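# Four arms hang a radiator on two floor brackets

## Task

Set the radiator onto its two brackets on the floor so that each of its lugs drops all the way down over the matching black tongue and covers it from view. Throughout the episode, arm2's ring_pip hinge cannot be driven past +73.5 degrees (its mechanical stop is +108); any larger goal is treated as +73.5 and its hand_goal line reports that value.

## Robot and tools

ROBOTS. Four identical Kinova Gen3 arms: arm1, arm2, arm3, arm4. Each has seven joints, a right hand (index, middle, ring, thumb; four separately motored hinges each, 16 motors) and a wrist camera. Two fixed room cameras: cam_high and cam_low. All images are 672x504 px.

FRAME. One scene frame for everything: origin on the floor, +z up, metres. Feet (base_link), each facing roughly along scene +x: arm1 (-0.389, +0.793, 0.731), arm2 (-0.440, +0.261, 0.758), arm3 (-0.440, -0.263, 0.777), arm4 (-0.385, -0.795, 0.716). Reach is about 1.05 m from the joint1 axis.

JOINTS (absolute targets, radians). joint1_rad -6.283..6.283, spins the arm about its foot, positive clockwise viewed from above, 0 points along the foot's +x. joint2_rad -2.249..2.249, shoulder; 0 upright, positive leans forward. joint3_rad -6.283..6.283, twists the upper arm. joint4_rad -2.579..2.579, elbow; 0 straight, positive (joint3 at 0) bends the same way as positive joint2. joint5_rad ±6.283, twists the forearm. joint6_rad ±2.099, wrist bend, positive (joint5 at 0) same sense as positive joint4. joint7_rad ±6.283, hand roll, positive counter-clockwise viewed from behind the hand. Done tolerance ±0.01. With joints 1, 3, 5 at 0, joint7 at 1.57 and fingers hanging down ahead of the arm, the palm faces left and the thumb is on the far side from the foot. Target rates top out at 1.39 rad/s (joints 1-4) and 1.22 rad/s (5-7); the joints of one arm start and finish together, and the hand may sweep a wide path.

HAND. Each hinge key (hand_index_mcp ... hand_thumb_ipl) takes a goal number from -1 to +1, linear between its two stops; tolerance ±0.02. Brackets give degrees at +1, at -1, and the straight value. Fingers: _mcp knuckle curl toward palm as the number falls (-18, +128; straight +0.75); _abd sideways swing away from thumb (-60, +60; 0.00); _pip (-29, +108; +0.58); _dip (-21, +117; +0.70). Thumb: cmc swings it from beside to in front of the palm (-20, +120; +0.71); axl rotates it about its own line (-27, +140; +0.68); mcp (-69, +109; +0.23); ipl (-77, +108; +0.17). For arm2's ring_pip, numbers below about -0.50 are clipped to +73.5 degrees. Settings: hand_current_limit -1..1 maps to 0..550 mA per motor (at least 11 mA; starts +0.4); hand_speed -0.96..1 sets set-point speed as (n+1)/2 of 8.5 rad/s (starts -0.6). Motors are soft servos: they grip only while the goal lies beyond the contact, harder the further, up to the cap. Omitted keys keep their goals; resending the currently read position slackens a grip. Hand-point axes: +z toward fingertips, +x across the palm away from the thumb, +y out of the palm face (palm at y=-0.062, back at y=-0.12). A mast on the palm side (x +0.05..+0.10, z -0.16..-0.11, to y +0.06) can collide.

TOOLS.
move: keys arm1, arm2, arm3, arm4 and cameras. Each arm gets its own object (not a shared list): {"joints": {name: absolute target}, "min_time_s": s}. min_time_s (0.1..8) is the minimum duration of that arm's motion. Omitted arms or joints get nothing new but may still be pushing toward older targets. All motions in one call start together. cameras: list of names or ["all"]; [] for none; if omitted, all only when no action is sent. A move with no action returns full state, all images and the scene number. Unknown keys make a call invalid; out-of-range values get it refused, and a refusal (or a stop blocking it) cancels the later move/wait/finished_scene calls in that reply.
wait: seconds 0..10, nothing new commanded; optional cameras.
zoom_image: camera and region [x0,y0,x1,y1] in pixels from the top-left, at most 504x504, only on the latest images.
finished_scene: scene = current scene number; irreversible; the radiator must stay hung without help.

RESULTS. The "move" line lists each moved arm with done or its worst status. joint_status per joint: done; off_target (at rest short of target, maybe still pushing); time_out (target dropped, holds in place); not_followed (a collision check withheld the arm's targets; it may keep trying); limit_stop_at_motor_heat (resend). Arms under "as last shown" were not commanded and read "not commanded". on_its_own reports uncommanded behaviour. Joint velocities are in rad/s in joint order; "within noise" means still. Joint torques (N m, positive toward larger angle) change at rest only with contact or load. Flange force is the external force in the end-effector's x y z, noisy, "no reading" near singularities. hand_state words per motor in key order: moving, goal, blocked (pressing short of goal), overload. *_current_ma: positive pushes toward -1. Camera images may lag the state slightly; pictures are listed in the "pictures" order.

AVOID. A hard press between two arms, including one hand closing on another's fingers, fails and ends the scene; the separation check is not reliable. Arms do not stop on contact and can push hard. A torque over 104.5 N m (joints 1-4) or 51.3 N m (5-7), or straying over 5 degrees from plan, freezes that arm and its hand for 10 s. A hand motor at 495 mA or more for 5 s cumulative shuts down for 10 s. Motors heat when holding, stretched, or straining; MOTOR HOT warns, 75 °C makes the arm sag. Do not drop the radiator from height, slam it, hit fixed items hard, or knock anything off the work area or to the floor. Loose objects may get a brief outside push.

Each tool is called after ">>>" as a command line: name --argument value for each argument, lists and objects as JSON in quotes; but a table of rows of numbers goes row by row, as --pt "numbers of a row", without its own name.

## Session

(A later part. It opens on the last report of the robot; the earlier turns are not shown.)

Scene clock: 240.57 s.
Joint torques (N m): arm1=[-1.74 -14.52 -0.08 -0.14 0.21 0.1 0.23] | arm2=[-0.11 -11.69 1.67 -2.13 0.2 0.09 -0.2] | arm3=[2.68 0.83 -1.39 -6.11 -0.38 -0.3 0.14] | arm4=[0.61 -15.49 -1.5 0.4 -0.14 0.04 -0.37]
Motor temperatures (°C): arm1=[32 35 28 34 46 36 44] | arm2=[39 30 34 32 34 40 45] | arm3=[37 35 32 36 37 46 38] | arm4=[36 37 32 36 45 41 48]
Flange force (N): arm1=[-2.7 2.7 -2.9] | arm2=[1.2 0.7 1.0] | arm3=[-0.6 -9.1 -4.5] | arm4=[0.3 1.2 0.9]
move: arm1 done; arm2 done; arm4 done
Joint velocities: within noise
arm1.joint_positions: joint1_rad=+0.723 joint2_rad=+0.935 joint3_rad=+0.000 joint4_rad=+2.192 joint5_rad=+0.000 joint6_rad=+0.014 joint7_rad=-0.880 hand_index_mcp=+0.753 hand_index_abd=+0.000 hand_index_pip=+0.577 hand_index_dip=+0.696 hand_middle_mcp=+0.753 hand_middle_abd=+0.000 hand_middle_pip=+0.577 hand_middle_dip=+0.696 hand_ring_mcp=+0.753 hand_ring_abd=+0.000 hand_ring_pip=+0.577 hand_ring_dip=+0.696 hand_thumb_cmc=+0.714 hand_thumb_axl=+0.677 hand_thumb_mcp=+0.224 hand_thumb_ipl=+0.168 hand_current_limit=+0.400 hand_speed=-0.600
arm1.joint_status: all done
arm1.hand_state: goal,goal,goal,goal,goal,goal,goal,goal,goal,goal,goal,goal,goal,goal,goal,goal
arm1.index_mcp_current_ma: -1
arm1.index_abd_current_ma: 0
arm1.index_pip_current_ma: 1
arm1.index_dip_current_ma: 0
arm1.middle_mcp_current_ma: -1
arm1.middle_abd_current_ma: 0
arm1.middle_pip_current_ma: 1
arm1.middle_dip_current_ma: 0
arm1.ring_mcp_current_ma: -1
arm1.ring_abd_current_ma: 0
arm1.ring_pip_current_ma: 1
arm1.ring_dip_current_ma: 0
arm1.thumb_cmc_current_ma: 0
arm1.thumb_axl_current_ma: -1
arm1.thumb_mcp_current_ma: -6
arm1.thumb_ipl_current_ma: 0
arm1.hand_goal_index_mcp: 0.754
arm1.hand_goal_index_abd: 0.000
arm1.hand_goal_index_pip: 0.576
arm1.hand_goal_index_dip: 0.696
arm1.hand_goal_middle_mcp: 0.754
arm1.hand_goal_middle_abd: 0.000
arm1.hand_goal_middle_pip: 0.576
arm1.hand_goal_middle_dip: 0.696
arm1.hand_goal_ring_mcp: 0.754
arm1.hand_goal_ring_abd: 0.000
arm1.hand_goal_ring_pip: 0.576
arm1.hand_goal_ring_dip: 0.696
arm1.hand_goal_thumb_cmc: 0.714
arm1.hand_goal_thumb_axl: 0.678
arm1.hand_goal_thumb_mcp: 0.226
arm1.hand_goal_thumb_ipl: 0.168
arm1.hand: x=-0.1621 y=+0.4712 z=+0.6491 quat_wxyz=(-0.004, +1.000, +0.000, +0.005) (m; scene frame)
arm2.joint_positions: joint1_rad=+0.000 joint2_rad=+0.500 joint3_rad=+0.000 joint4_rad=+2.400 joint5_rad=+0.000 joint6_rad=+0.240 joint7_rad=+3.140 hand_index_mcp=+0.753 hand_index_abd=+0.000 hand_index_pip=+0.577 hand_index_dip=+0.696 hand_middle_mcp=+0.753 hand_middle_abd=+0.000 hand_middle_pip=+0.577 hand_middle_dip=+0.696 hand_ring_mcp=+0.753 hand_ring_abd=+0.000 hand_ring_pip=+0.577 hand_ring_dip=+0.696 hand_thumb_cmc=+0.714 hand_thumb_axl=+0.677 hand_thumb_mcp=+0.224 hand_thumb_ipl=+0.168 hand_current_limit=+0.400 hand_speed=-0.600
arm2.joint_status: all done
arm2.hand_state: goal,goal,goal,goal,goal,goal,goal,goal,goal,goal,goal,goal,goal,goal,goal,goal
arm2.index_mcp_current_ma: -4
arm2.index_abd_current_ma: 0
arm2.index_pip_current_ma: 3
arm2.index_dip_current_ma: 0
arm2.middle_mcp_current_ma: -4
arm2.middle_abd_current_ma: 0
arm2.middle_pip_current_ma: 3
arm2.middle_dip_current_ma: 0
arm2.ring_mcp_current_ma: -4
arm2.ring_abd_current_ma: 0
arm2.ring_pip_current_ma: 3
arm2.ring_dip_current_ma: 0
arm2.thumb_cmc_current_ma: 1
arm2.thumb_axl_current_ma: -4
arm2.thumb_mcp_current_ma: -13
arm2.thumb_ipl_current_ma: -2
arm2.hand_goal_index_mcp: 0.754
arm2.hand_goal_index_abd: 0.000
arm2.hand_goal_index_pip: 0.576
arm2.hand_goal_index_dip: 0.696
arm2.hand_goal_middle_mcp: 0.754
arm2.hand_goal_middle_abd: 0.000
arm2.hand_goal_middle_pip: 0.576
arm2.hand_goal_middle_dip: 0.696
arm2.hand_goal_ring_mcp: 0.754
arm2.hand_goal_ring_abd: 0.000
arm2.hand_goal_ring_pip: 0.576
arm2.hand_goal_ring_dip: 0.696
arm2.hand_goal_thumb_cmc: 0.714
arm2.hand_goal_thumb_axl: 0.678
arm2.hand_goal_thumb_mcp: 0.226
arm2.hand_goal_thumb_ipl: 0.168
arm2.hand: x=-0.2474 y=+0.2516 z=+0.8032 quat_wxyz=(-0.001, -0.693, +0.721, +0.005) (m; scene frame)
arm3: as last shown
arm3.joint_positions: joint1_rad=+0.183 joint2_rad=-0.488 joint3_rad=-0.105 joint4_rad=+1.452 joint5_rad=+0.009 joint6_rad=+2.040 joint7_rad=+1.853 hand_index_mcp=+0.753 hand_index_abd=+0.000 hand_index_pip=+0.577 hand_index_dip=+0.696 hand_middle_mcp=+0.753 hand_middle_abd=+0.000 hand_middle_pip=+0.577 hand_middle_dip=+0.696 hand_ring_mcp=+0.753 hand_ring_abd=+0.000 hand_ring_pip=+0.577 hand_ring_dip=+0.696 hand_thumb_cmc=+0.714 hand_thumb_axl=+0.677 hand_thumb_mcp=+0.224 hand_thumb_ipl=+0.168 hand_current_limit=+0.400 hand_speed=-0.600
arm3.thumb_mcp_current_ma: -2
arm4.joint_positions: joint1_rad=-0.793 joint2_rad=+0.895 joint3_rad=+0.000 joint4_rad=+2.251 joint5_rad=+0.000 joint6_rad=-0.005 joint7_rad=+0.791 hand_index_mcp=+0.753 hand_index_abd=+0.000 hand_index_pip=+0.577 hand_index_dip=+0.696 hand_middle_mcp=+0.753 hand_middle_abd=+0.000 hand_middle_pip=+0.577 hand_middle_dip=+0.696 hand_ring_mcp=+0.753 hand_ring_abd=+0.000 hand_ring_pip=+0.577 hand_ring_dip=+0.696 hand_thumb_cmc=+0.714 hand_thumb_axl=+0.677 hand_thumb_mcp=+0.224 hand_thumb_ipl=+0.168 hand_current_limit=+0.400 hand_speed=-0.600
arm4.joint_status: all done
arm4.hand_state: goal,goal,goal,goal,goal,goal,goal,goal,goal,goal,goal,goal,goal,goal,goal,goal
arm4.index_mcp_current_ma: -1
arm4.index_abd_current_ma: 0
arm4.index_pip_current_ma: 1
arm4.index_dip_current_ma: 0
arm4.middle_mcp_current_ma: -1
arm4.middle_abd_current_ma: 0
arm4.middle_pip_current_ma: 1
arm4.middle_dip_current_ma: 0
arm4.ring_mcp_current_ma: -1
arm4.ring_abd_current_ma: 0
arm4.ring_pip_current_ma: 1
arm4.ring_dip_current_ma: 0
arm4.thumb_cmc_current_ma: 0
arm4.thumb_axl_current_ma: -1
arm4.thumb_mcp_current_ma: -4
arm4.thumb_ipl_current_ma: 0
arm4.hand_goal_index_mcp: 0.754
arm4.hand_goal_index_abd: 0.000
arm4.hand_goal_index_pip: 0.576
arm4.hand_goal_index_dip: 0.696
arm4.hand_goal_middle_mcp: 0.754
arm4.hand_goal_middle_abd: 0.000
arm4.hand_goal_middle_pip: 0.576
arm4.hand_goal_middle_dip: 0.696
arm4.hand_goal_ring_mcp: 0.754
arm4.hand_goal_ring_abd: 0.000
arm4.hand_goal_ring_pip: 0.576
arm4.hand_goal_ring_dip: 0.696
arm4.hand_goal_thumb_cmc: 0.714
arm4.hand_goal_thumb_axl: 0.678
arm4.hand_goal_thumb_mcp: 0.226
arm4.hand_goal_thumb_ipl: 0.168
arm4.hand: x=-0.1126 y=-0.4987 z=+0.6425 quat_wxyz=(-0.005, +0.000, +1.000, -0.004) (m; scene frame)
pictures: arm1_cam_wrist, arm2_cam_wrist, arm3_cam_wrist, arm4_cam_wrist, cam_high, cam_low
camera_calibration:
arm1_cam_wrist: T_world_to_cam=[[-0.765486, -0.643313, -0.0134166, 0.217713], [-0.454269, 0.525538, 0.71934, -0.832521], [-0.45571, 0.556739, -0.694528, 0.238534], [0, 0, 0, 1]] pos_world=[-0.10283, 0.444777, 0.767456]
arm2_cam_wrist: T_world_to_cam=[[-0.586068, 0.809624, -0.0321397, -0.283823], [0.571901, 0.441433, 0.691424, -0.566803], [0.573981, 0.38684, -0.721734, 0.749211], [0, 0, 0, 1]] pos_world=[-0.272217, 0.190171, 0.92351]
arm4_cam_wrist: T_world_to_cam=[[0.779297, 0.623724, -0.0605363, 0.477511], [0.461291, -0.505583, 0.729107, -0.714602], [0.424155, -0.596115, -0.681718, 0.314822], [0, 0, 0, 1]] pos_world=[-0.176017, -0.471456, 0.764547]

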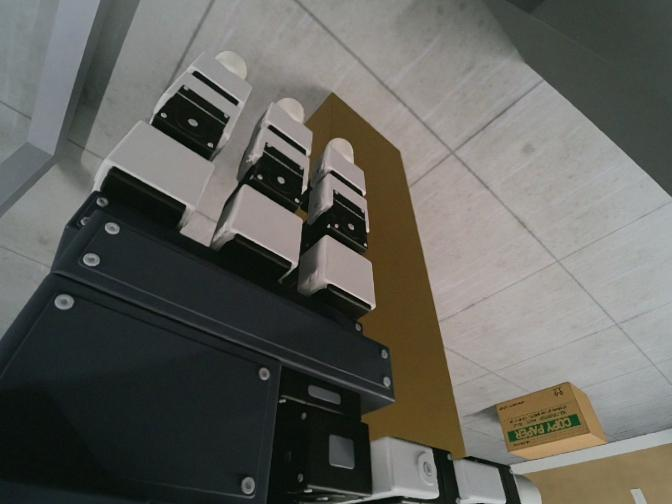

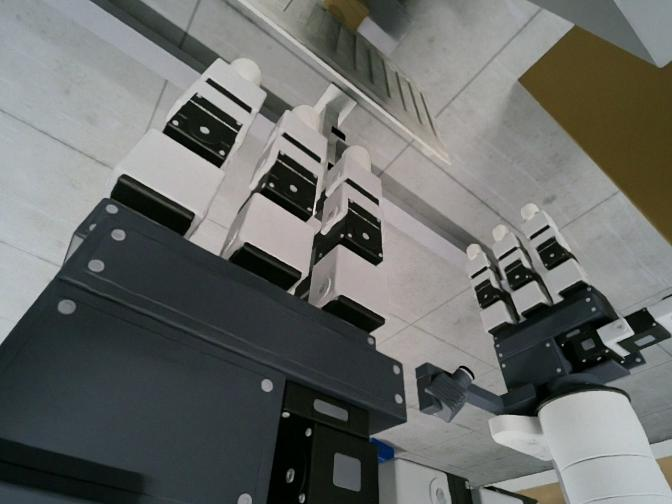

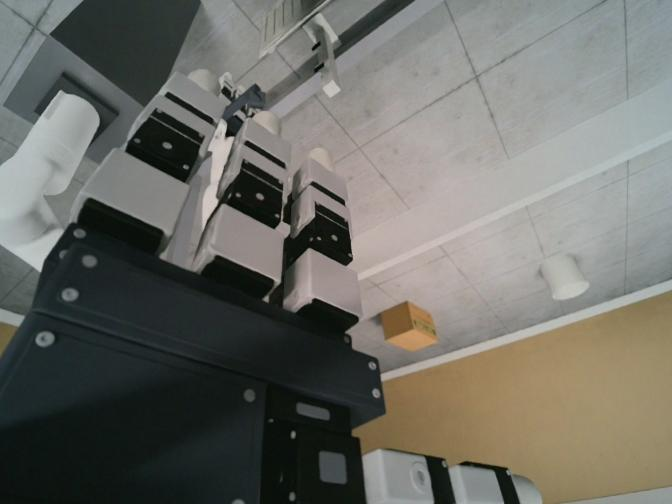

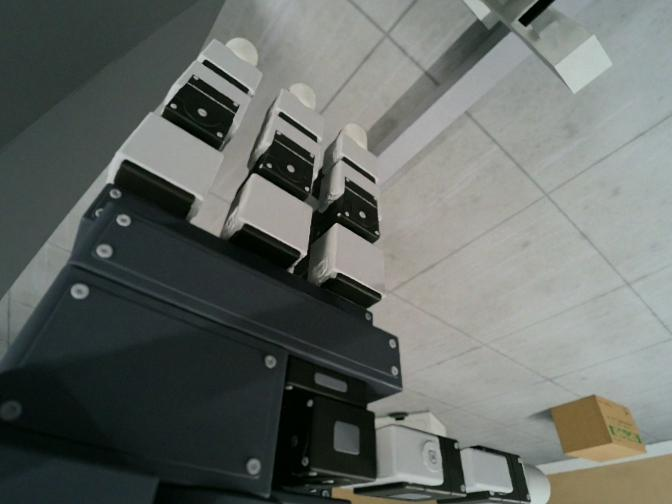

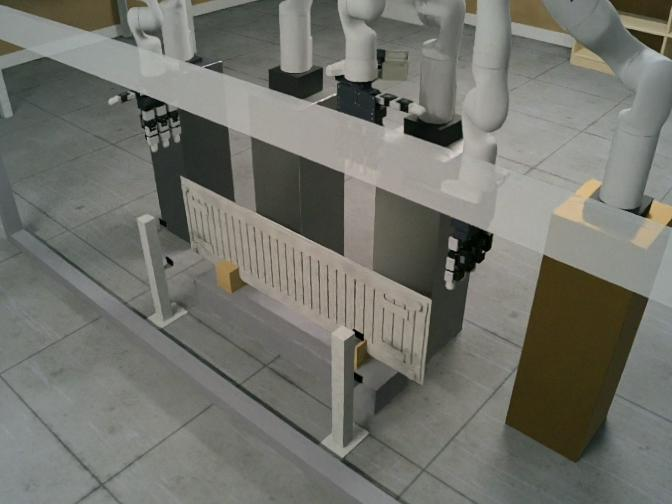

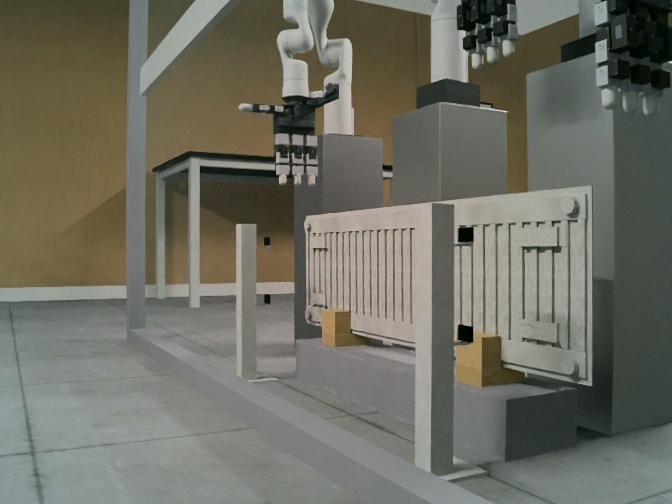

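>>> move --arm1 '{"joints": {"joint2_rad": 1.551, "joint4_rad": 1.84, "joint6_rad": -0.25}}' --arm4 '{"joints": {"joint2_rad": 1.525, "joint4_rad": 1.918, "joint6_rad": -0.302}}' --arm2 '{"joints": {"joint2_rad": 1.18, "joint4_rad": 2.419, "joint6_rad": -0.457, "joint7_rad": 3.74}}' --cameras '["arm2_cam_wrist", "cam_high", "cam_low"]'

>>> move --arm1 '{"joints": {"joint2_rad": 2.093, "joint4_rad": 1.117, "joint6_rad": -0.068}}' --arm4 '{"joints": {"joint2_rad": 2.059, "joint4_rad": 1.226, "joint6_rad": -0.143}}' --cameras '["arm1_cam_wrist", "arm2_cam_wrist", "arm4_cam_wrist", "cam_high", "cam_low"]'

Scene clock: 286.67 s.
Joint torques (N m): arm1=[-1.65 -16.12 -0.01 2.01 0.21 0.08 0.27] | arm2=[-0.14 -14.51 1.88 3.67 0.21 0.08 -0.22] | arm3=[2.65 0.82 -1.44 -6.13 -0.35 -0.28 0.15] | arm4=[0.56 -17 -1.43 2.76 -0.16 0.07 -0.34]
Motor temperatures (°C): arm1=[32 35 28 34 46 36 44] | arm2=[39 30 34 32 34 40 45] | arm3=[36 35 32 36 37 46 38] | arm4=[36 37 32 36 45 41 48]
Flange force (N): arm1=[-1.8 2.7 -2.7] | arm2=[-2.0 0.0 0.4] | arm3=[-0.6 -9.2 -4.4] | arm4=[-0.2 0.0 0.5]
move: arm1 done; arm2 done; arm4 done
Joint velocities: within noise
arm1.joint_positions: joint1_rad=+0.723 joint2_rad=+1.551 joint3_rad=+0.000 joint4_rad=+1.840 joint5_rad=+0.000 joint6_rad=-0.250 joint7_rad=-0.880 hand_index_mcp=+0.753 hand_index_abd=+0.000 hand_index_pip=+0.577 hand_index_dip=+0.696 hand_middle_mcp=+0.753 hand_middle_abd=+0.000 hand_middle_pip=+0.577 hand_middle_dip=+0.696 hand_ring_mcp=+0.753 hand_ring_abd=+0.000 hand_ring_pip=+0.577 hand_ring_dip=+0.696 hand_thumb_cmc=+0.714 hand_thumb_axl=+0.677 hand_thumb_mcp=+0.224 hand_thumb_ipl=+0.168 hand_current_limit=+0.400 hand_speed=-0.600
arm1.joint_status: all done
arm1.hand_state: goal,goal,goal,goal,goal,goal,goal,goal,goal,goal,goal,goal,goal,goal,goal,goal
arm1.index_mcp_current_ma: -1
arm1.index_abd_current_ma: 0
arm1.index_pip_current_ma: 1
arm1.index_dip_current_ma: 0
arm1.middle_mcp_current_ma: -1
arm1.middle_abd_current_ma: 0
arm1.middle_pip_current_ma: 1
arm1.middle_dip_current_ma: 0
arm1.ring_mcp_current_ma: -1
arm1.ring_abd_current_ma: 0
arm1.ring_pip_current_ma: 1
arm1.ring_dip_current_ma: 0
arm1.thumb_cmc_current_ma: 0
arm1.thumb_axl_current_ma: -1
arm1.thumb_mcp_current_ma: -6
arm1.thumb_ipl_current_ma: 0
arm1.hand_goal_index_mcp: 0.754
arm1.hand_goal_index_abd: 0.000
arm1.hand_goal_index_pip: 0.576
arm1.hand_goal_index_dip: 0.696
arm1.hand_goal_middle_mcp: 0.754
arm1.hand_goal_middle_abd: 0.000
arm1.hand_goal_middle_pip: 0.576
arm1.hand_goal_middle_dip: 0.696
arm1.hand_goal_ring_mcp: 0.754
arm1.hand_goal_ring_abd: 0.000
arm1.hand_goal_ring_pip: 0.576
arm1.hand_goal_ring_dip: 0.696
arm1.hand_goal_thumb_cmc: 0.714
arm1.hand_goal_thumb_axl: 0.678
arm1.hand_goal_thumb_mcp: 0.226
arm1.hand_goal_thumb_ipl: 0.168
arm1.hand: x=-0.1601 y=+0.4733 z=+0.4173 quat_wxyz=(-0.004, +1.000, +0.000, +0.005) (m; scene frame)
arm2.joint_positions: joint1_rad=+0.000 joint2_rad=+1.180 joint3_rad=+0.000 joint4_rad=+2.419 joint5_rad=+0.000 joint6_rad=-0.457 joint7_rad=+3.740 hand_index_mcp=+0.753 hand_index_abd=+0.000 hand_index_pip=+0.577 hand_index_dip=+0.696 hand_middle_mcp=+0.753 hand_middle_abd=+0.000 hand_middle_pip=+0.577 hand_middle_dip=+0.696 hand_ring_mcp=+0.753 hand_ring_abd=+0.000 hand_ring_pip=+0.577 hand_ring_dip=+0.696 hand_thumb_cmc=+0.714 hand_thumb_axl=+0.677 hand_thumb_mcp=+0.224 hand_thumb_ipl=+0.168 hand_current_limit=+0.400 hand_speed=-0.600
arm2.joint_status: all done
arm2.hand_state: goal,goal,goal,goal,goal,goal,goal,goal,goal,goal,goal,goal,goal,goal,goal,goal
arm2.index_mcp_current_ma: -4
arm2.index_abd_current_ma: 0
arm2.index_pip_current_ma: 3
arm2.index_dip_current_ma: 0
arm2.middle_mcp_current_ma: -4
arm2.middle_abd_current_ma: 0
arm2.middle_pip_current_ma: 3
arm2.middle_dip_current_ma: 0
arm2.ring_mcp_current_ma: -4
arm2.ring_abd_current_ma: 0
arm2.ring_pip_current_ma: 3
arm2.ring_dip_current_ma: 0
arm2.thumb_cmc_current_ma: 1
arm2.thumb_axl_current_ma: -4
arm2.thumb_mcp_current_ma: -13
arm2.thumb_ipl_current_ma: -2
arm2.hand_goal_index_mcp: 0.754
arm2.hand_goal_index_abd: 0.000
arm2.hand_goal_index_pip: 0.576
arm2.hand_goal_index_dip: 0.696
arm2.hand_goal_middle_mcp: 0.754
arm2.hand_goal_middle_abd: 0.000
arm2.hand_goal_middle_pip: 0.576
arm2.hand_goal_middle_dip: 0.696
arm2.hand_goal_ring_mcp: 0.754
arm2.hand_goal_ring_abd: 0.000
arm2.hand_goal_ring_pip: 0.576
arm2.hand_goal_ring_dip: 0.696
arm2.hand_goal_thumb_cmc: 0.714
arm2.hand_goal_thumb_axl: 0.678
arm2.hand_goal_thumb_mcp: 0.226
arm2.hand_goal_thumb_ipl: 0.168
arm2.hand: x=-0.2765 y=+0.2018 z=+0.6175 quat_wxyz=(+0.001, -0.875, +0.484, +0.006) (m; scene frame)
arm3: as last shown
arm4.joint_positions: joint1_rad=-0.793 joint2_rad=+1.525 joint3_rad=+0.000 joint4_rad=+1.918 joint5_rad=+0.000 joint6_rad=-0.302 joint7_rad=+0.791 hand_index_mcp=+0.753 hand_index_abd=+0.000 hand_index_pip=+0.577 hand_index_dip=+0.696 hand_middle_mcp=+0.753 hand_middle_abd=+0.000 hand_middle_pip=+0.577 hand_middle_dip=+0.696 hand_ring_mcp=+0.753 hand_ring_abd=+0.000 hand_ring_pip=+0.577 hand_ring_dip=+0.696 hand_thumb_cmc=+0.714 hand_thumb_axl=+0.677 hand_thumb_mcp=+0.224 hand_thumb_ipl=+0.168 hand_current_limit=+0.400 hand_speed=-0.600
arm4.joint_status: all done
arm4.hand_state: goal,goal,goal,goal,goal,goal,goal,goal,goal,goal,goal,goal,goal,goal,goal,goal
arm4.index_mcp_current_ma: -1
arm4.index_abd_current_ma: 0
arm4.index_pip_current_ma: 1
arm4.index_dip_current_ma: 0
arm4.middle_mcp_current_ma: -1
arm4.middle_abd_current_ma: 0
arm4.middle_pip_current_ma: 1
arm4.middle_dip_current_ma: 0
arm4.ring_mcp_current_ma: -1
arm4.ring_abd_current_ma: 0
arm4.ring_pip_current_ma: 1
arm4.ring_dip_current_ma: 0
arm4.thumb_cmc_current_ma: 0
arm4.thumb_axl_current_ma: -1
arm4.thumb_mcp_current_ma: -4
arm4.thumb_ipl_current_ma: 0
arm4.hand_goal_index_mcp: 0.754
arm4.hand_goal_index_abd: 0.000
arm4.hand_goal_index_pip: 0.576
arm4.hand_goal_index_dip: 0.696
arm4.hand_goal_middle_mcp: 0.754
arm4.hand_goal_middle_abd: 0.000
arm4.hand_goal_middle_pip: 0.576
arm4.hand_goal_middle_dip: 0.696
arm4.hand_goal_ring_mcp: 0.754
arm4.hand_goal_ring_abd: 0.000
arm4.hand_goal_ring_pip: 0.576
arm4.hand_goal_ring_dip: 0.696
arm4.hand_goal_thumb_cmc: 0.714
arm4.hand_goal_thumb_axl: 0.678
arm4.hand_goal_thumb_mcp: 0.226
arm4.hand_goal_thumb_ipl: 0.168
arm4.hand: x=-0.1149 y=-0.5005 z=+0.4127 quat_wxyz=(-0.005, +0.000, +1.000, -0.004) (m; scene frame)
pictures: arm2_cam_wrist, cam_high, cam_low
camera_calibration:
arm2_cam_wrist: T_world_to_cam=[[-0.940794, 0.337601, -0.0305405, -0.270384], [0.222577, 0.683174, 0.695509, -0.547767], [0.255669, 0.647533, -0.717868, 0.508167], [0, 0, 0, 1]] pos_world=[-0.262377, 0.136447, 0.737516]

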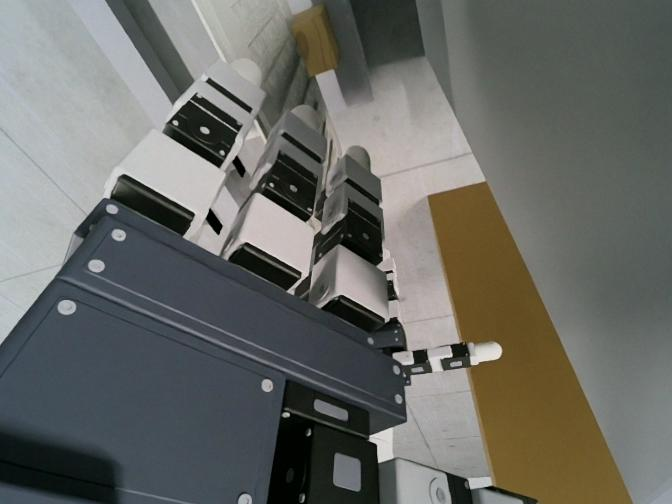

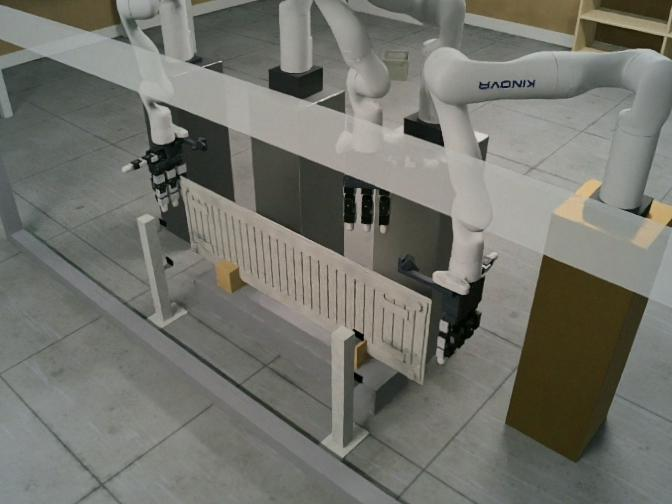

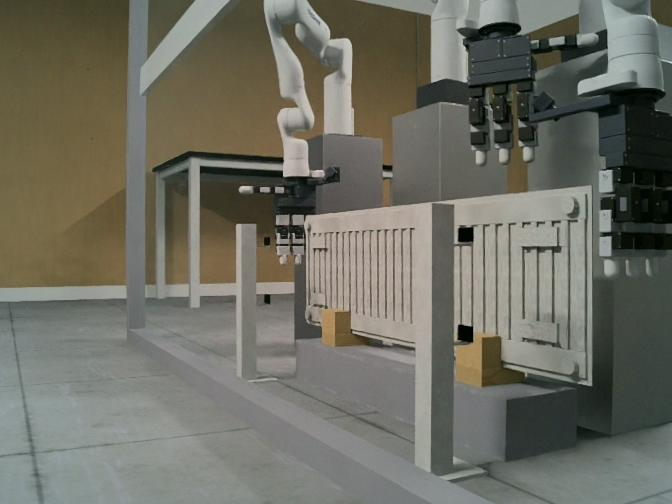

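Scene clock: 288.77 s.
Joint torques (N m): arm1=[-1.72 -14.99 -0.06 0.57 0.2 0.08 0.27] | arm2=[-0.1 -14.53 1.9 3.65 0.22 0.09 -0.21] | arm3=[2.69 0.85 -1.36 -6.13 -0.33 -0.33 0.15] | arm4=[0.62 -16 -1.51 1.47 -0.09 0.1 -0.3]
Motor temperatures (°C): arm1=[32 35 28 34 46 36 44] | arm2=[39 30 34 32 34 40 45] | arm3=[36 35 32 36 37 46 38] | arm4=[36 37 32 36 45 41 48]
Flange force (N): arm1=[-2.3 2.8 -3.1] | arm2=[-2.3 -0.1 0.4] | arm3=[-0.6 -8.8 -4.5] | arm4=[0.5 0.6 0.9]
move: arm1 done; arm4 done
Joint velocities: within noise
arm1.joint_positions: joint1_rad=+0.723 joint2_rad=+2.093 joint3_rad=+0.000 joint4_rad=+1.117 joint5_rad=+0.000 joint6_rad=-0.068 joint7_rad=-0.880 hand_index_mcp=+0.753 hand_index_abd=+0.000 hand_index_pip=+0.577 hand_index_dip=+0.696 hand_middle_mcp=+0.753 hand_middle_abd=+0.000 hand_middle_pip=+0.577 hand_middle_dip=+0.696 hand_ring_mcp=+0.753 hand_ring_abd=+0.000 hand_ring_pip=+0.577 hand_ring_dip=+0.696 hand_thumb_cmc=+0.714 hand_thumb_axl=+0.677 hand_thumb_mcp=+0.224 hand_thumb_ipl=+0.168 hand_current_limit=+0.400 hand_speed=-0.600
arm1.joint_status: all done
arm1.hand_state: goal,goal,goal,goal,goal,goal,goal,goal,goal,goal,goal,goal,goal,goal,goal,goal
arm1.index_mcp_current_ma: -1
arm1.index_abd_current_ma: 0
arm1.index_pip_current_ma: 1
arm1.index_dip_current_ma: 0
arm1.middle_mcp_current_ma: -1
arm1.middle_abd_current_ma: 0
arm1.middle_pip_current_ma: 1
arm1.middle_dip_current_ma: 0
arm1.ring_mcp_current_ma: -1
arm1.ring_abd_current_ma: 0
arm1.ring_pip_current_ma: 1
arm1.ring_dip_current_ma: 0
arm1.thumb_cmc_current_ma: 0
arm1.thumb_axl_current_ma: -1
arm1.thumb_mcp_current_ma: -6
arm1.thumb_ipl_current_ma: 0
arm1.hand_goal_index_mcp: 0.754
arm1.hand_goal_index_abd: 0.000
arm1.hand_goal_index_pip: 0.576
arm1.hand_goal_index_dip: 0.696
arm1.hand_goal_middle_mcp: 0.754
arm1.hand_goal_middle_abd: 0.000
arm1.hand_goal_middle_pip: 0.576
arm1.hand_goal_middle_dip: 0.696
arm1.hand_goal_ring_mcp: 0.754
arm1.hand_goal_ring_abd: 0.000
arm1.hand_goal_ring_pip: 0.576
arm1.hand_goal_ring_dip: 0.696
arm1.hand_goal_thumb_cmc: 0.714
arm1.hand_goal_thumb_axl: 0.678
arm1.hand_goal_thumb_mcp: 0.226
arm1.hand_goal_thumb_ipl: 0.168
arm1.hand: x=-0.1581 y=+0.4753 z=+0.1901 quat_wxyz=(-0.004, +1.000, +0.000, +0.004) (m; scene frame)
arm2, arm3: as last shown
arm4.joint_positions: joint1_rad=-0.793 joint2_rad=+2.059 joint3_rad=+0.000 joint4_rad=+1.226 joint5_rad=+0.000 joint6_rad=-0.143 joint7_rad=+0.791 hand_index_mcp=+0.753 hand_index_abd=+0.000 hand_index_pip=+0.577 hand_index_dip=+0.696 hand_middle_mcp=+0.753 hand_middle_abd=+0.000 hand_middle_pip=+0.577 hand_middle_dip=+0.696 hand_ring_mcp=+0.753 hand_ring_abd=+0.000 hand_ring_pip=+0.577 hand_ring_dip=+0.696 hand_thumb_cmc=+0.714 hand_thumb_axl=+0.677 hand_thumb_mcp=+0.224 hand_thumb_ipl=+0.168 hand_current_limit=+0.400 hand_speed=-0.600
arm4.joint_status: all done
arm4.hand_state: goal,goal,goal,goal,goal,goal,goal,goal,goal,goal,goal,goal,goal,goal,goal,goal
arm4.index_mcp_current_ma: -1
arm4.index_abd_current_ma: 0
arm4.index_pip_current_ma: 1
arm4.index_dip_current_ma: 0
arm4.middle_mcp_current_ma: -1
arm4.middle_abd_current_ma: 0
arm4.middle_pip_current_ma: 1
arm4.middle_dip_current_ma: 0
arm4.ring_mcp_current_ma: -1
arm4.ring_abd_current_ma: 0
arm4.ring_pip_current_ma: 1
arm4.ring_dip_current_ma: 0
arm4.thumb_cmc_current_ma: 0
arm4.thumb_axl_current_ma: -1
arm4.thumb_mcp_current_ma: -4
arm4.thumb_ipl_current_ma: 0
arm4.hand_goal_index_mcp: 0.754
arm4.hand_goal_index_abd: 0.000
arm4.hand_goal_index_pip: 0.576
arm4.hand_goal_index_dip: 0.696
arm4.hand_goal_middle_mcp: 0.754
arm4.hand_goal_middle_abd: 0.000
arm4.hand_goal_middle_pip: 0.576
arm4.hand_goal_middle_dip: 0.696
arm4.hand_goal_ring_mcp: 0.754
arm4.hand_goal_ring_abd: 0.000
arm4.hand_goal_ring_pip: 0.576
arm4.hand_goal_ring_dip: 0.696
arm4.hand_goal_thumb_cmc: 0.714
arm4.hand_goal_thumb_axl: 0.678
arm4.hand_goal_thumb_mcp: 0.226
arm4.hand_goal_thumb_ipl: 0.168
arm4.hand: x=-0.1177 y=-0.5029 z=+0.1851 quat_wxyz=(-0.005, +0.000, +1.000, -0.004) (m; scene frame)
pictures: arm1_cam_wrist, arm2_cam_wrist, arm4_cam_wrist, cam_high, cam_low
camera_calibration:
arm1_cam_wrist: T_world_to_cam=[[-0.765529, -0.643264, -0.0132757, 0.217271], [-0.453704, 0.525079, 0.720031, -0.502419], [-0.456199, 0.557228, -0.693815, -0.0811251], [0, 0, 0, 1]] pos_world=[-0.098631, 0.448778, 0.308356]
arm2_cam_wrist: T_world_to_cam=[[-0.940846, 0.337453, -0.0305615, -0.270362], [0.222463, 0.683231, 0.695489, -0.547791], [0.255576, 0.64755, -0.717886, 0.508153], [0, 0, 0, 1]] pos_world=[-0.262377, 0.136448, 0.737516]
arm4_cam_wrist: T_world_to_cam=[[0.779253, 0.623687, -0.0614733, 0.456614], [0.461764, -0.505072, 0.729162, -0.380518], [0.423721, -0.596588, -0.681575, 0.00237728], [0, 0, 0, 1]] pos_world=[-0.181116, -0.475555, 0.307149]

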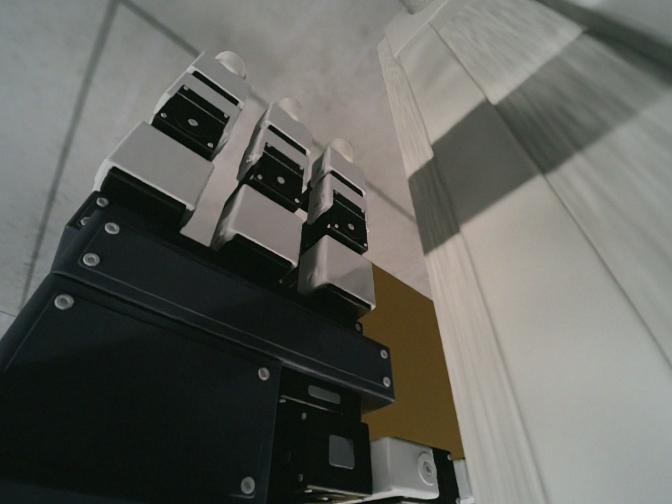

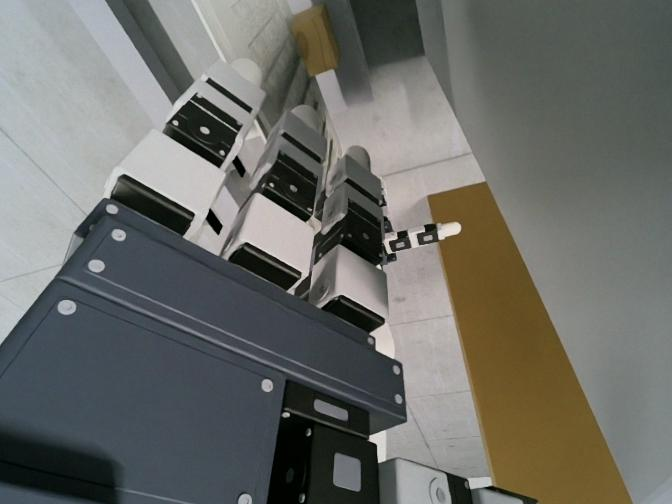

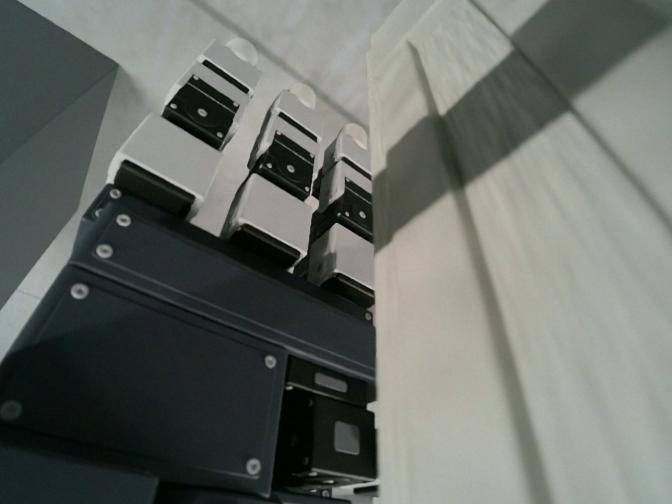

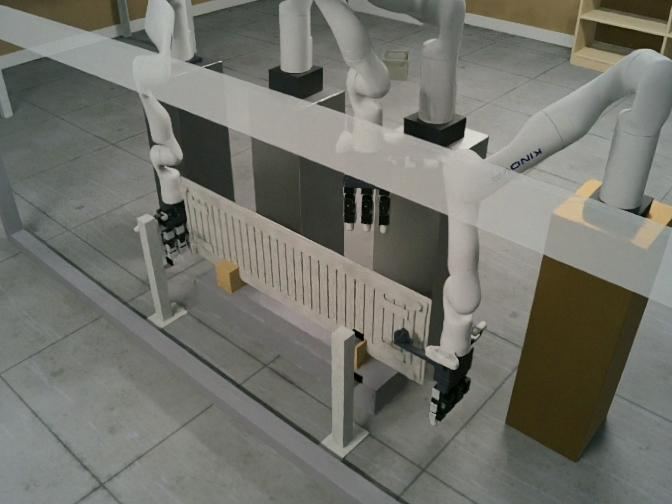

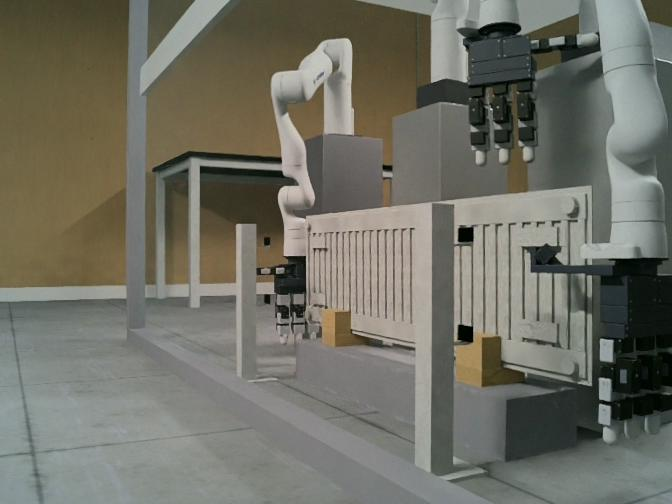

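>>> zoom_image --camera "arm1_cam_wrist" --region '[340, 0, 560, 300]'

>>> zoom_image --camera "arm4_cam_wrist" --region '[340, 0, 560, 300]'

>>> zoom_image --camera "cam_low" --region '[500, 170, 672, 460]'

Scaled by 1.680.

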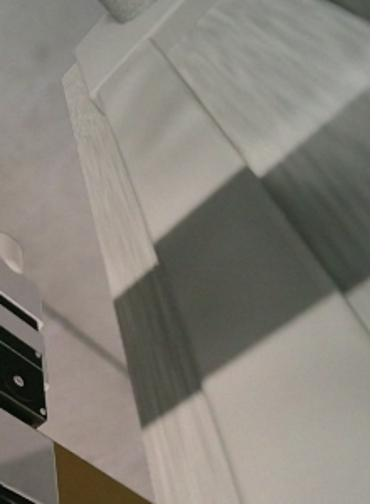

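Scaled by 1.680.

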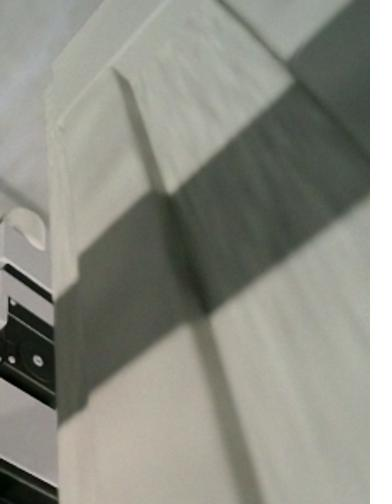

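Scaled by 1.738.

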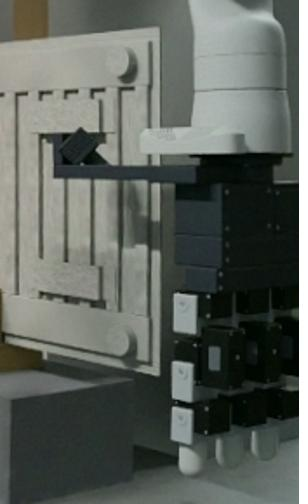

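>>> move --arm1 '{"joints": {"joint2_rad": 1.551, "joint4_rad": 1.84, "joint6_rad": -0.25}}' --arm3 '{"joints": {"joint1_rad": -0.3, "joint2_rad": 0.5, "joint3_rad": 0, "joint4_rad": 2.4, "joint5_rad": 0, "joint6_rad": 0.24, "joint7_rad": 0.5}}' --arm4 '{"joints": {"hand_middle_dip": -0.609, "hand_current_limit": 0.75}}'

>>> move --arm1 '{"joints": {"joint1_rad": -0.5, "joint2_rad": 0.935, "joint4_rad": 2.192, "joint6_rad": 0.014}}' --arm3 '{"joints": {"joint1_rad": -0.7304, "joint2_rad": 1.2687, "joint4_rad": 2.0717, "joint6_rad": -0.1988, "joint7_rad": -0.7984}}' --arm2 '{"joints": {"hand_index_dip": -0.609, "hand_middle_dip": -0.609, "hand_ring_dip": -0.609, "hand_thumb_cmc": 0.95, "hand_current_limit": 0.75}}' --cameras '["arm4_cam_wrist", "cam_high", "cam_low"]'

Scene clock: 558.50 s.
Joint torques (N m): arm1=[-1.67 -16.07 -0.02 2 0.22 0.09 0.26] | arm2=[-0.1 -14.56 1.91 3.64 0.23 0.08 -0.2] | arm3=[2.78 -12.18 -1.35 -1.16 -0.45 0.02 0.14] | arm4=[0.53 -15.89 -1.49 1.58 -0.14 0.08 -0.3]
Motor temperatures (°C): arm1=[32 36 28 34 46 36 44] | arm2=[39 31 33 32 34 40 45] | arm3=[36 35 32 35 36 46 38] | arm4=[36 38 32 35 45 41 48]
Flange force (N): arm1=[-1.9 2.7 -2.8] | arm2=[-2.3 -0.1 0.5] | arm3=[8.1 8.7 3.2] | arm4=[0.0 0.6 1.1]
move: arm1 done; arm3 done; arm4 done
Joint velocities: within noise
arm1.joint_positions: joint1_rad=+0.723 joint2_rad=+1.551 joint3_rad=+0.000 joint4_rad=+1.840 joint5_rad=+0.000 joint6_rad=-0.250 joint7_rad=-0.880 hand_index_mcp=+0.753 hand_index_abd=+0.000 hand_index_pip=+0.577 hand_index_dip=+0.696 hand_middle_mcp=+0.753 hand_middle_abd=+0.000 hand_middle_pip=+0.577 hand_middle_dip=+0.696 hand_ring_mcp=+0.753 hand_ring_abd=+0.000 hand_ring_pip=+0.577 hand_ring_dip=+0.696 hand_thumb_cmc=+0.714 hand_thumb_axl=+0.677 hand_thumb_mcp=+0.224 hand_thumb_ipl=+0.168 hand_current_limit=+0.400 hand_speed=-0.600
arm1.joint_status: all done
arm1.hand_state: goal,goal,goal,goal,goal,goal,goal,goal,goal,goal,goal,goal,goal,goal,goal,goal
arm1.index_mcp_current_ma: -1
arm1.index_abd_current_ma: 0
arm1.index_pip_current_ma: 1
arm1.index_dip_current_ma: 0
arm1.middle_mcp_current_ma: -1
arm1.middle_abd_current_ma: 0
arm1.middle_pip_current_ma: 1
arm1.middle_dip_current_ma: 0
arm1.ring_mcp_current_ma: -1
arm1.ring_abd_current_ma: 0
arm1.ring_pip_current_ma: 1
arm1.ring_dip_current_ma: 0
arm1.thumb_cmc_current_ma: 0
arm1.thumb_axl_current_ma: -1
arm1.thumb_mcp_current_ma: -6
arm1.thumb_ipl_current_ma: 0
arm1.hand_goal_index_mcp: 0.754
arm1.hand_goal_index_abd: 0.000
arm1.hand_goal_index_pip: 0.576
arm1.hand_goal_index_dip: 0.696
arm1.hand_goal_middle_mcp: 0.754
arm1.hand_goal_middle_abd: 0.000
arm1.hand_goal_middle_pip: 0.576
arm1.hand_goal_middle_dip: 0.696
arm1.hand_goal_ring_mcp: 0.754
arm1.hand_goal_ring_abd: 0.000
arm1.hand_goal_ring_pip: 0.576
arm1.hand_goal_ring_dip: 0.696
arm1.hand_goal_thumb_cmc: 0.714
arm1.hand_goal_thumb_axl: 0.678
arm1.hand_goal_thumb_mcp: 0.226
arm1.hand_goal_thumb_ipl: 0.168
arm1.hand: x=-0.1601 y=+0.4732 z=+0.4173 quat_wxyz=(-0.004, +1.000, +0.000, +0.005) (m; scene frame)
arm2: as last shown
arm3.joint_positions: joint1_rad=-0.300 joint2_rad=+0.500 joint3_rad=+0.000 joint4_rad=+2.400 joint5_rad=+0.000 joint6_rad=+0.240 joint7_rad=+0.500 hand_index_mcp=+0.753 hand_index_abd=+0.000 hand_index_pip=+0.577 hand_index_dip=+0.696 hand_middle_mcp=+0.753 hand_middle_abd=+0.000 hand_middle_pip=+0.577 hand_middle_dip=+0.696 hand_ring_mcp=+0.753 hand_ring_abd=+0.000 hand_ring_pip=+0.577 hand_ring_dip=+0.696 hand_thumb_cmc=+0.714 hand_thumb_axl=+0.677 hand_thumb_mcp=+0.223 hand_thumb_ipl=+0.168 hand_current_limit=+0.400 hand_speed=-0.600
arm3.joint_status: all done
arm3.hand_state: goal,goal,goal,goal,goal,goal,goal,goal,goal,goal,goal,goal,goal,goal,goal,goal
arm3.index_mcp_current_ma: 0
arm3.index_abd_current_ma: 0
arm3.index_pip_current_ma: 0
arm3.index_dip_current_ma: 0
arm3.middle_mcp_current_ma: 0
arm3.middle_abd_current_ma: 0
arm3.middle_pip_current_ma: 0
arm3.middle_dip_current_ma: 0
arm3.ring_mcp_current_ma: 0
arm3.ring_abd_current_ma: 0
arm3.ring_pip_current_ma: 0
arm3.ring_dip_current_ma: 0
arm3.thumb_cmc_current_ma: 0
arm3.thumb_axl_current_ma: 0
arm3.thumb_mcp_current_ma: -3
arm3.thumb_ipl_current_ma: 0
arm3.hand_goal_index_mcp: 0.754
arm3.hand_goal_index_abd: 0.000
arm3.hand_goal_index_pip: 0.576
arm3.hand_goal_index_dip: 0.696
arm3.hand_goal_middle_mcp: 0.754
arm3.hand_goal_middle_abd: 0.000
arm3.hand_goal_middle_pip: 0.576
arm3.hand_goal_middle_dip: 0.696
arm3.hand_goal_ring_mcp: 0.754
arm3.hand_goal_ring_abd: 0.000
arm3.hand_goal_ring_pip: 0.576
arm3.hand_goal_ring_dip: 0.696
arm3.hand_goal_thumb_cmc: 0.714
arm3.hand_goal_thumb_axl: 0.678
arm3.hand_goal_thumb_mcp: 0.226
arm3.hand_goal_thumb_ipl: 0.168
arm3.hand: x=-0.1001 y=-0.1359 z=+0.8285 quat_wxyz=(+0.007, +0.344, +0.939, +0.002) (m; scene frame)
arm4.joint_positions: joint1_rad=-0.793 joint2_rad=+2.059 joint3_rad=+0.000 joint4_rad=+1.226 joint5_rad=+0.000 joint6_rad=-0.143 joint7_rad=+0.791 hand_index_mcp=+0.753 hand_index_abd=+0.000 hand_index_pip=+0.577 hand_index_dip=+0.696 hand_middle_mcp=+0.753 hand_middle_abd=+0.000 hand_middle_pip=+0.577 hand_middle_dip=-0.605 hand_ring_mcp=+0.753 hand_ring_abd=+0.000 hand_ring_pip=+0.577 hand_ring_dip=+0.696 hand_thumb_cmc=+0.714 hand_thumb_axl=+0.677 hand_thumb_mcp=+0.224 hand_thumb_ipl=+0.168 hand_current_limit=+0.750 hand_speed=-0.600
arm4.joint_status: all done
arm4.hand_state: goal,goal,goal,goal,goal,goal,goal,goal,goal,goal,goal,goal,goal,goal,goal,goal
arm4.index_mcp_current_ma: -1
arm4.index_abd_current_ma: 0
arm4.index_pip_current_ma: 1
arm4.index_dip_current_ma: 0
arm4.middle_mcp_current_ma: -1
arm4.middle_abd_current_ma: 0
arm4.middle_pip_current_ma: 1
arm4.middle_dip_current_ma: 4
arm4.ring_mcp_current_ma: -1
arm4.ring_abd_current_ma: 0
arm4.ring_pip_current_ma: 1
arm4.ring_dip_current_ma: 0
arm4.thumb_cmc_current_ma: 0
arm4.thumb_axl_current_ma: -1
arm4.thumb_mcp_current_ma: -4
arm4.thumb_ipl_current_ma: 0
arm4.hand_goal_index_mcp: 0.754
arm4.hand_goal_index_abd: 0.000
arm4.hand_goal_index_pip: 0.576
arm4.hand_goal_index_dip: 0.696
arm4.hand_goal_middle_mcp: 0.754
arm4.hand_goal_middle_abd: 0.000
arm4.hand_goal_middle_pip: 0.576
arm4.hand_goal_middle_dip: -0.608
arm4.hand_goal_ring_mcp: 0.754
arm4.hand_goal_ring_abd: 0.000
arm4.hand_goal_ring_pip: 0.576
arm4.hand_goal_ring_dip: 0.696
arm4.hand_goal_thumb_cmc: 0.714
arm4.hand_goal_thumb_axl: 0.678
arm4.hand_goal_thumb_mcp: 0.226
arm4.hand_goal_thumb_ipl: 0.168
arm4.hand: x=-0.1177 y=-0.5029 z=+0.1851 quat_wxyz=(-0.005, +0.000, +1.000, -0.004) (m; scene frame)
pictures: none

Scene clock: 561.10 s.
Joint torques (N m): arm1=[-1.66 -14.56 -0.01 -0.32 0.23 0.14 0.19] | arm2=[-0.11 -14.55 1.86 3.62 0.22 0.09 -0.22] | arm3=[2.82 -17.67 -1.08 2.49 -0.51 0.09 0.16] | arm4=[0.59 -15.94 -1.43 1.5 -0.17 0.06 -0.27]
Motor temperatures (°C): arm1=[32 36 28 34 46 36 44] | arm2=[39 31 33 32 34 40 45] | arm3=[36 35 32 35 36 46 38] | arm4=[36 38 32 35 45 41 48]
Flange force (N): arm1=[-3.2 2.6 -2.7] | arm2=[-2.3 0.1 0.4] | arm3=[5.4 -2.8 4.2] | arm4=[0.2 0.6 0.9]
move: arm1 done; arm2 done; arm3 done
Joint velocities: within noise
arm1.joint_positions: joint1_rad=-0.500 joint2_rad=+0.935 joint3_rad=+0.000 joint4_rad=+2.192 joint5_rad=+0.000 joint6_rad=+0.014 joint7_rad=-0.880 hand_index_mcp=+0.753 hand_index_abd=+0.000 hand_index_pip=+0.577 hand_index_dip=+0.696 hand_middle_mcp=+0.753 hand_middle_abd=+0.000 hand_middle_pip=+0.577 hand_middle_dip=+0.696 hand_ring_mcp=+0.753 hand_ring_abd=+0.000 hand_ring_pip=+0.577 hand_ring_dip=+0.696 hand_thumb_cmc=+0.714 hand_thumb_axl=+0.677 hand_thumb_mcp=+0.224 hand_thumb_ipl=+0.168 hand_current_limit=+0.400 hand_speed=-0.600
arm1.joint_status: all done
arm1.hand_state: goal,goal,goal,goal,goal,goal,goal,goal,goal,goal,goal,goal,goal,goal,goal,goal
arm1.index_mcp_current_ma: -1
arm1.index_abd_current_ma: 0
arm1.index_pip_current_ma: 1
arm1.index_dip_current_ma: 0
arm1.middle_mcp_current_ma: -1
arm1.middle_abd_current_ma: 0
arm1.middle_pip_current_ma: 1
arm1.middle_dip_current_ma: 0
arm1.ring_mcp_current_ma: -1
arm1.ring_abd_current_ma: 0
arm1.ring_pip_current_ma: 1
arm1.ring_dip_current_ma: 0
arm1.thumb_cmc_current_ma: 0
arm1.thumb_axl_current_ma: -1
arm1.thumb_mcp_current_ma: -6
arm1.thumb_ipl_current_ma: 0
arm1.hand_goal_index_mcp: 0.754
arm1.hand_goal_index_abd: 0.000
arm1.hand_goal_index_pip: 0.576
arm1.hand_goal_index_dip: 0.696
arm1.hand_goal_middle_mcp: 0.754
arm1.hand_goal_middle_abd: 0.000
arm1.hand_goal_middle_pip: 0.576
arm1.hand_goal_middle_dip: 0.696
arm1.hand_goal_ring_mcp: 0.754
arm1.hand_goal_ring_abd: 0.000
arm1.hand_goal_ring_pip: 0.576
arm1.hand_goal_ring_dip: 0.696
arm1.hand_goal_thumb_cmc: 0.714
arm1.hand_goal_thumb_axl: 0.678
arm1.hand_goal_thumb_mcp: 0.226
arm1.hand_goal_thumb_ipl: 0.168
arm1.hand: x=-0.0078 y=+0.8966 z=+0.6542 quat_wxyz=(-0.001, +0.819, +0.574, +0.007) (m; scene frame)
arm2.joint_positions: joint1_rad=+0.000 joint2_rad=+1.180 joint3_rad=+0.000 joint4_rad=+2.419 joint5_rad=+0.000 joint6_rad=-0.457 joint7_rad=+3.740 hand_index_mcp=+0.753 hand_index_abd=+0.000 hand_index_pip=+0.577 hand_index_dip=-0.605 hand_middle_mcp=+0.753 hand_middle_abd=+0.000 hand_middle_pip=+0.577 hand_middle_dip=-0.604 hand_ring_mcp=+0.753 hand_ring_abd=+0.000 hand_ring_pip=+0.577 hand_ring_dip=-0.605 hand_thumb_cmc=+0.948 hand_thumb_axl=+0.677 hand_thumb_mcp=+0.224 hand_thumb_ipl=+0.168 hand_current_limit=+0.750 hand_speed=-0.600
arm2.joint_status: all done
arm2.hand_state: goal,goal,goal,goal,goal,goal,goal,goal,goal,goal,goal,goal,goal,goal,goal,goal
arm2.index_mcp_current_ma: -4
arm2.index_abd_current_ma: 0
arm2.index_pip_current_ma: 3
arm2.index_dip_current_ma: 16
arm2.middle_mcp_current_ma: -4
arm2.middle_abd_current_ma: 0
arm2.middle_pip_current_ma: 3
arm2.middle_dip_current_ma: 17
arm2.ring_mcp_current_ma: -4
arm2.ring_abd_current_ma: 0
arm2.ring_pip_current_ma: 3
arm2.ring_dip_current_ma: 15
arm2.thumb_cmc_current_ma: -11
arm2.thumb_axl_current_ma: -4
arm2.thumb_mcp_current_ma: -13
arm2.thumb_ipl_current_ma: -2
arm2.hand_goal_index_mcp: 0.754
arm2.hand_goal_index_abd: 0.000
arm2.hand_goal_index_pip: 0.576
arm2.hand_goal_index_dip: -0.608
arm2.hand_goal_middle_mcp: 0.754
arm2.hand_goal_middle_abd: 0.000
arm2.hand_goal_middle_pip: 0.576
arm2.hand_goal_middle_dip: -0.608
arm2.hand_goal_ring_mcp: 0.754
arm2.hand_goal_ring_abd: 0.000
arm2.hand_goal_ring_pip: 0.576
arm2.hand_goal_ring_dip: -0.608
arm2.hand_goal_thumb_cmc: 0.950
arm2.hand_goal_thumb_axl: 0.678
arm2.hand_goal_thumb_mcp: 0.226
arm2.hand_goal_thumb_ipl: 0.168
arm2.hand: x=-0.2765 y=+0.2018 z=+0.6175 quat_wxyz=(+0.001, -0.875, +0.484, +0.006) (m; scene frame)
arm3.joint_positions: joint1_rad=-0.730 joint2_rad=+1.269 joint3_rad=+0.000 joint4_rad=+2.072 joint5_rad=+0.000 joint6_rad=-0.199 joint7_rad=-0.798 hand_index_mcp=+0.753 hand_index_abd=+0.000 hand_index_pip=+0.577 hand_index_dip=+0.696 hand_middle_mcp=+0.753 hand_middle_abd=+0.000 hand_middle_pip=+0.577 hand_middle_dip=+0.696 hand_ring_mcp=+0.753 hand_ring_abd=+0.000 hand_ring_pip=+0.577 hand_ring_dip=+0.696 hand_thumb_cmc=+0.714 hand_thumb_axl=+0.677 hand_thumb_mcp=+0.223 hand_thumb_ipl=+0.168 hand_current_limit=+0.400 hand_speed=-0.600
arm3.joint_status: all done
arm3.hand_state: goal,goal,goal,goal,goal,goal,goal,goal,goal,goal,goal,goal,goal,goal,goal,goal
arm3.index_mcp_current_ma: 0
arm3.index_abd_current_ma: 0
arm3.index_pip_current_ma: 0
arm3.index_dip_current_ma: 0
arm3.middle_mcp_current_ma: 0
arm3.middle_abd_current_ma: 0
arm3.middle_pip_current_ma: 0
arm3.middle_dip_current_ma: 0
arm3.ring_mcp_current_ma: 0
arm3.ring_abd_current_ma: 0
arm3.ring_pip_current_ma: 0
arm3.ring_dip_current_ma: 0
arm3.thumb_cmc_current_ma: 0
arm3.thumb_axl_current_ma: 0
arm3.thumb_mcp_current_ma: -3
arm3.thumb_ipl_current_ma: 0
arm3.hand_goal_index_mcp: 0.754
arm3.hand_goal_index_abd: 0.000
arm3.hand_goal_index_pip: 0.576
arm3.hand_goal_index_dip: 0.696
arm3.hand_goal_middle_mcp: 0.754
arm3.hand_goal_middle_abd: 0.000
arm3.hand_goal_middle_pip: 0.576
arm3.hand_goal_middle_dip: 0.696
arm3.hand_goal_ring_mcp: 0.754
arm3.hand_goal_ring_abd: 0.000
arm3.hand_goal_ring_pip: 0.576
arm3.hand_goal_ring_dip: 0.696
arm3.hand_goal_thumb_cmc: 0.714
arm3.hand_goal_thumb_axl: 0.678
arm3.hand_goal_thumb_mcp: 0.226
arm3.hand_goal_thumb_ipl: 0.168
arm3.hand: x=-0.0972 y=-0.0600 z=+0.5812 quat_wxyz=(+0.005, +0.707, +0.707, +0.004) (m; scene frame)
arm4: as last shown
pictures: arm4_cam_wrist, cam_high, cam_low
camera_calibration:
arm4_cam_wrist: T_world_to_cam=[[0.779253, 0.623687, -0.0614733, 0.456614], [0.461764, -0.505072, 0.729162, -0.380518], [0.423721, -0.596588, -0.681575, 0.00237728], [0, 0, 0, 1]] pos_world=[-0.181116, -0.475555, 0.307149]

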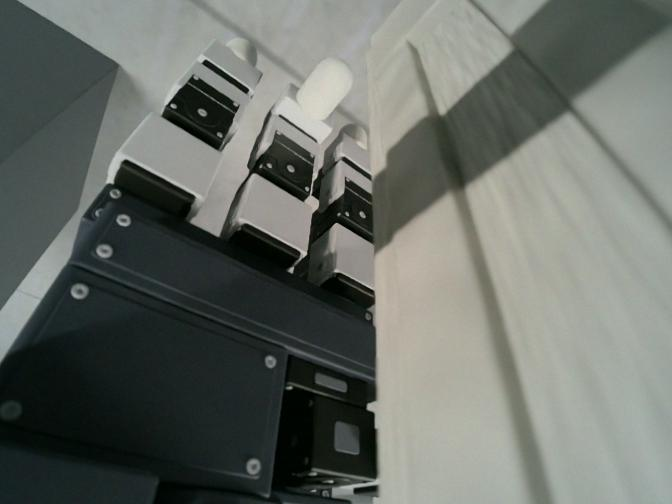

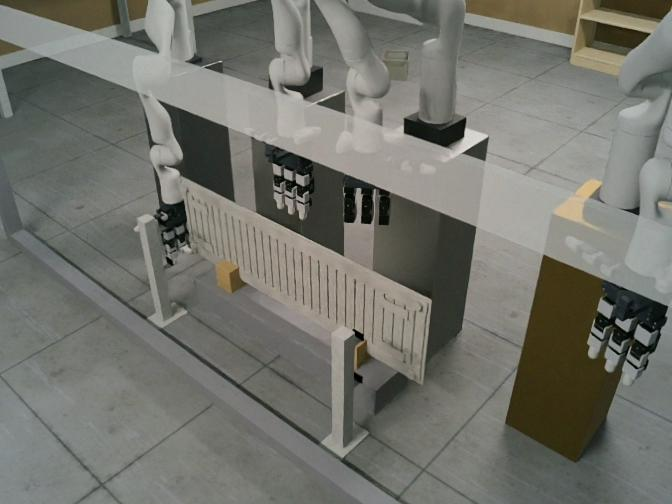

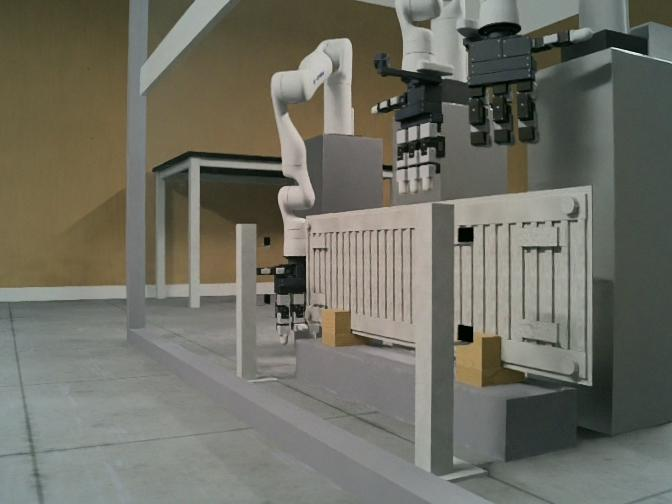

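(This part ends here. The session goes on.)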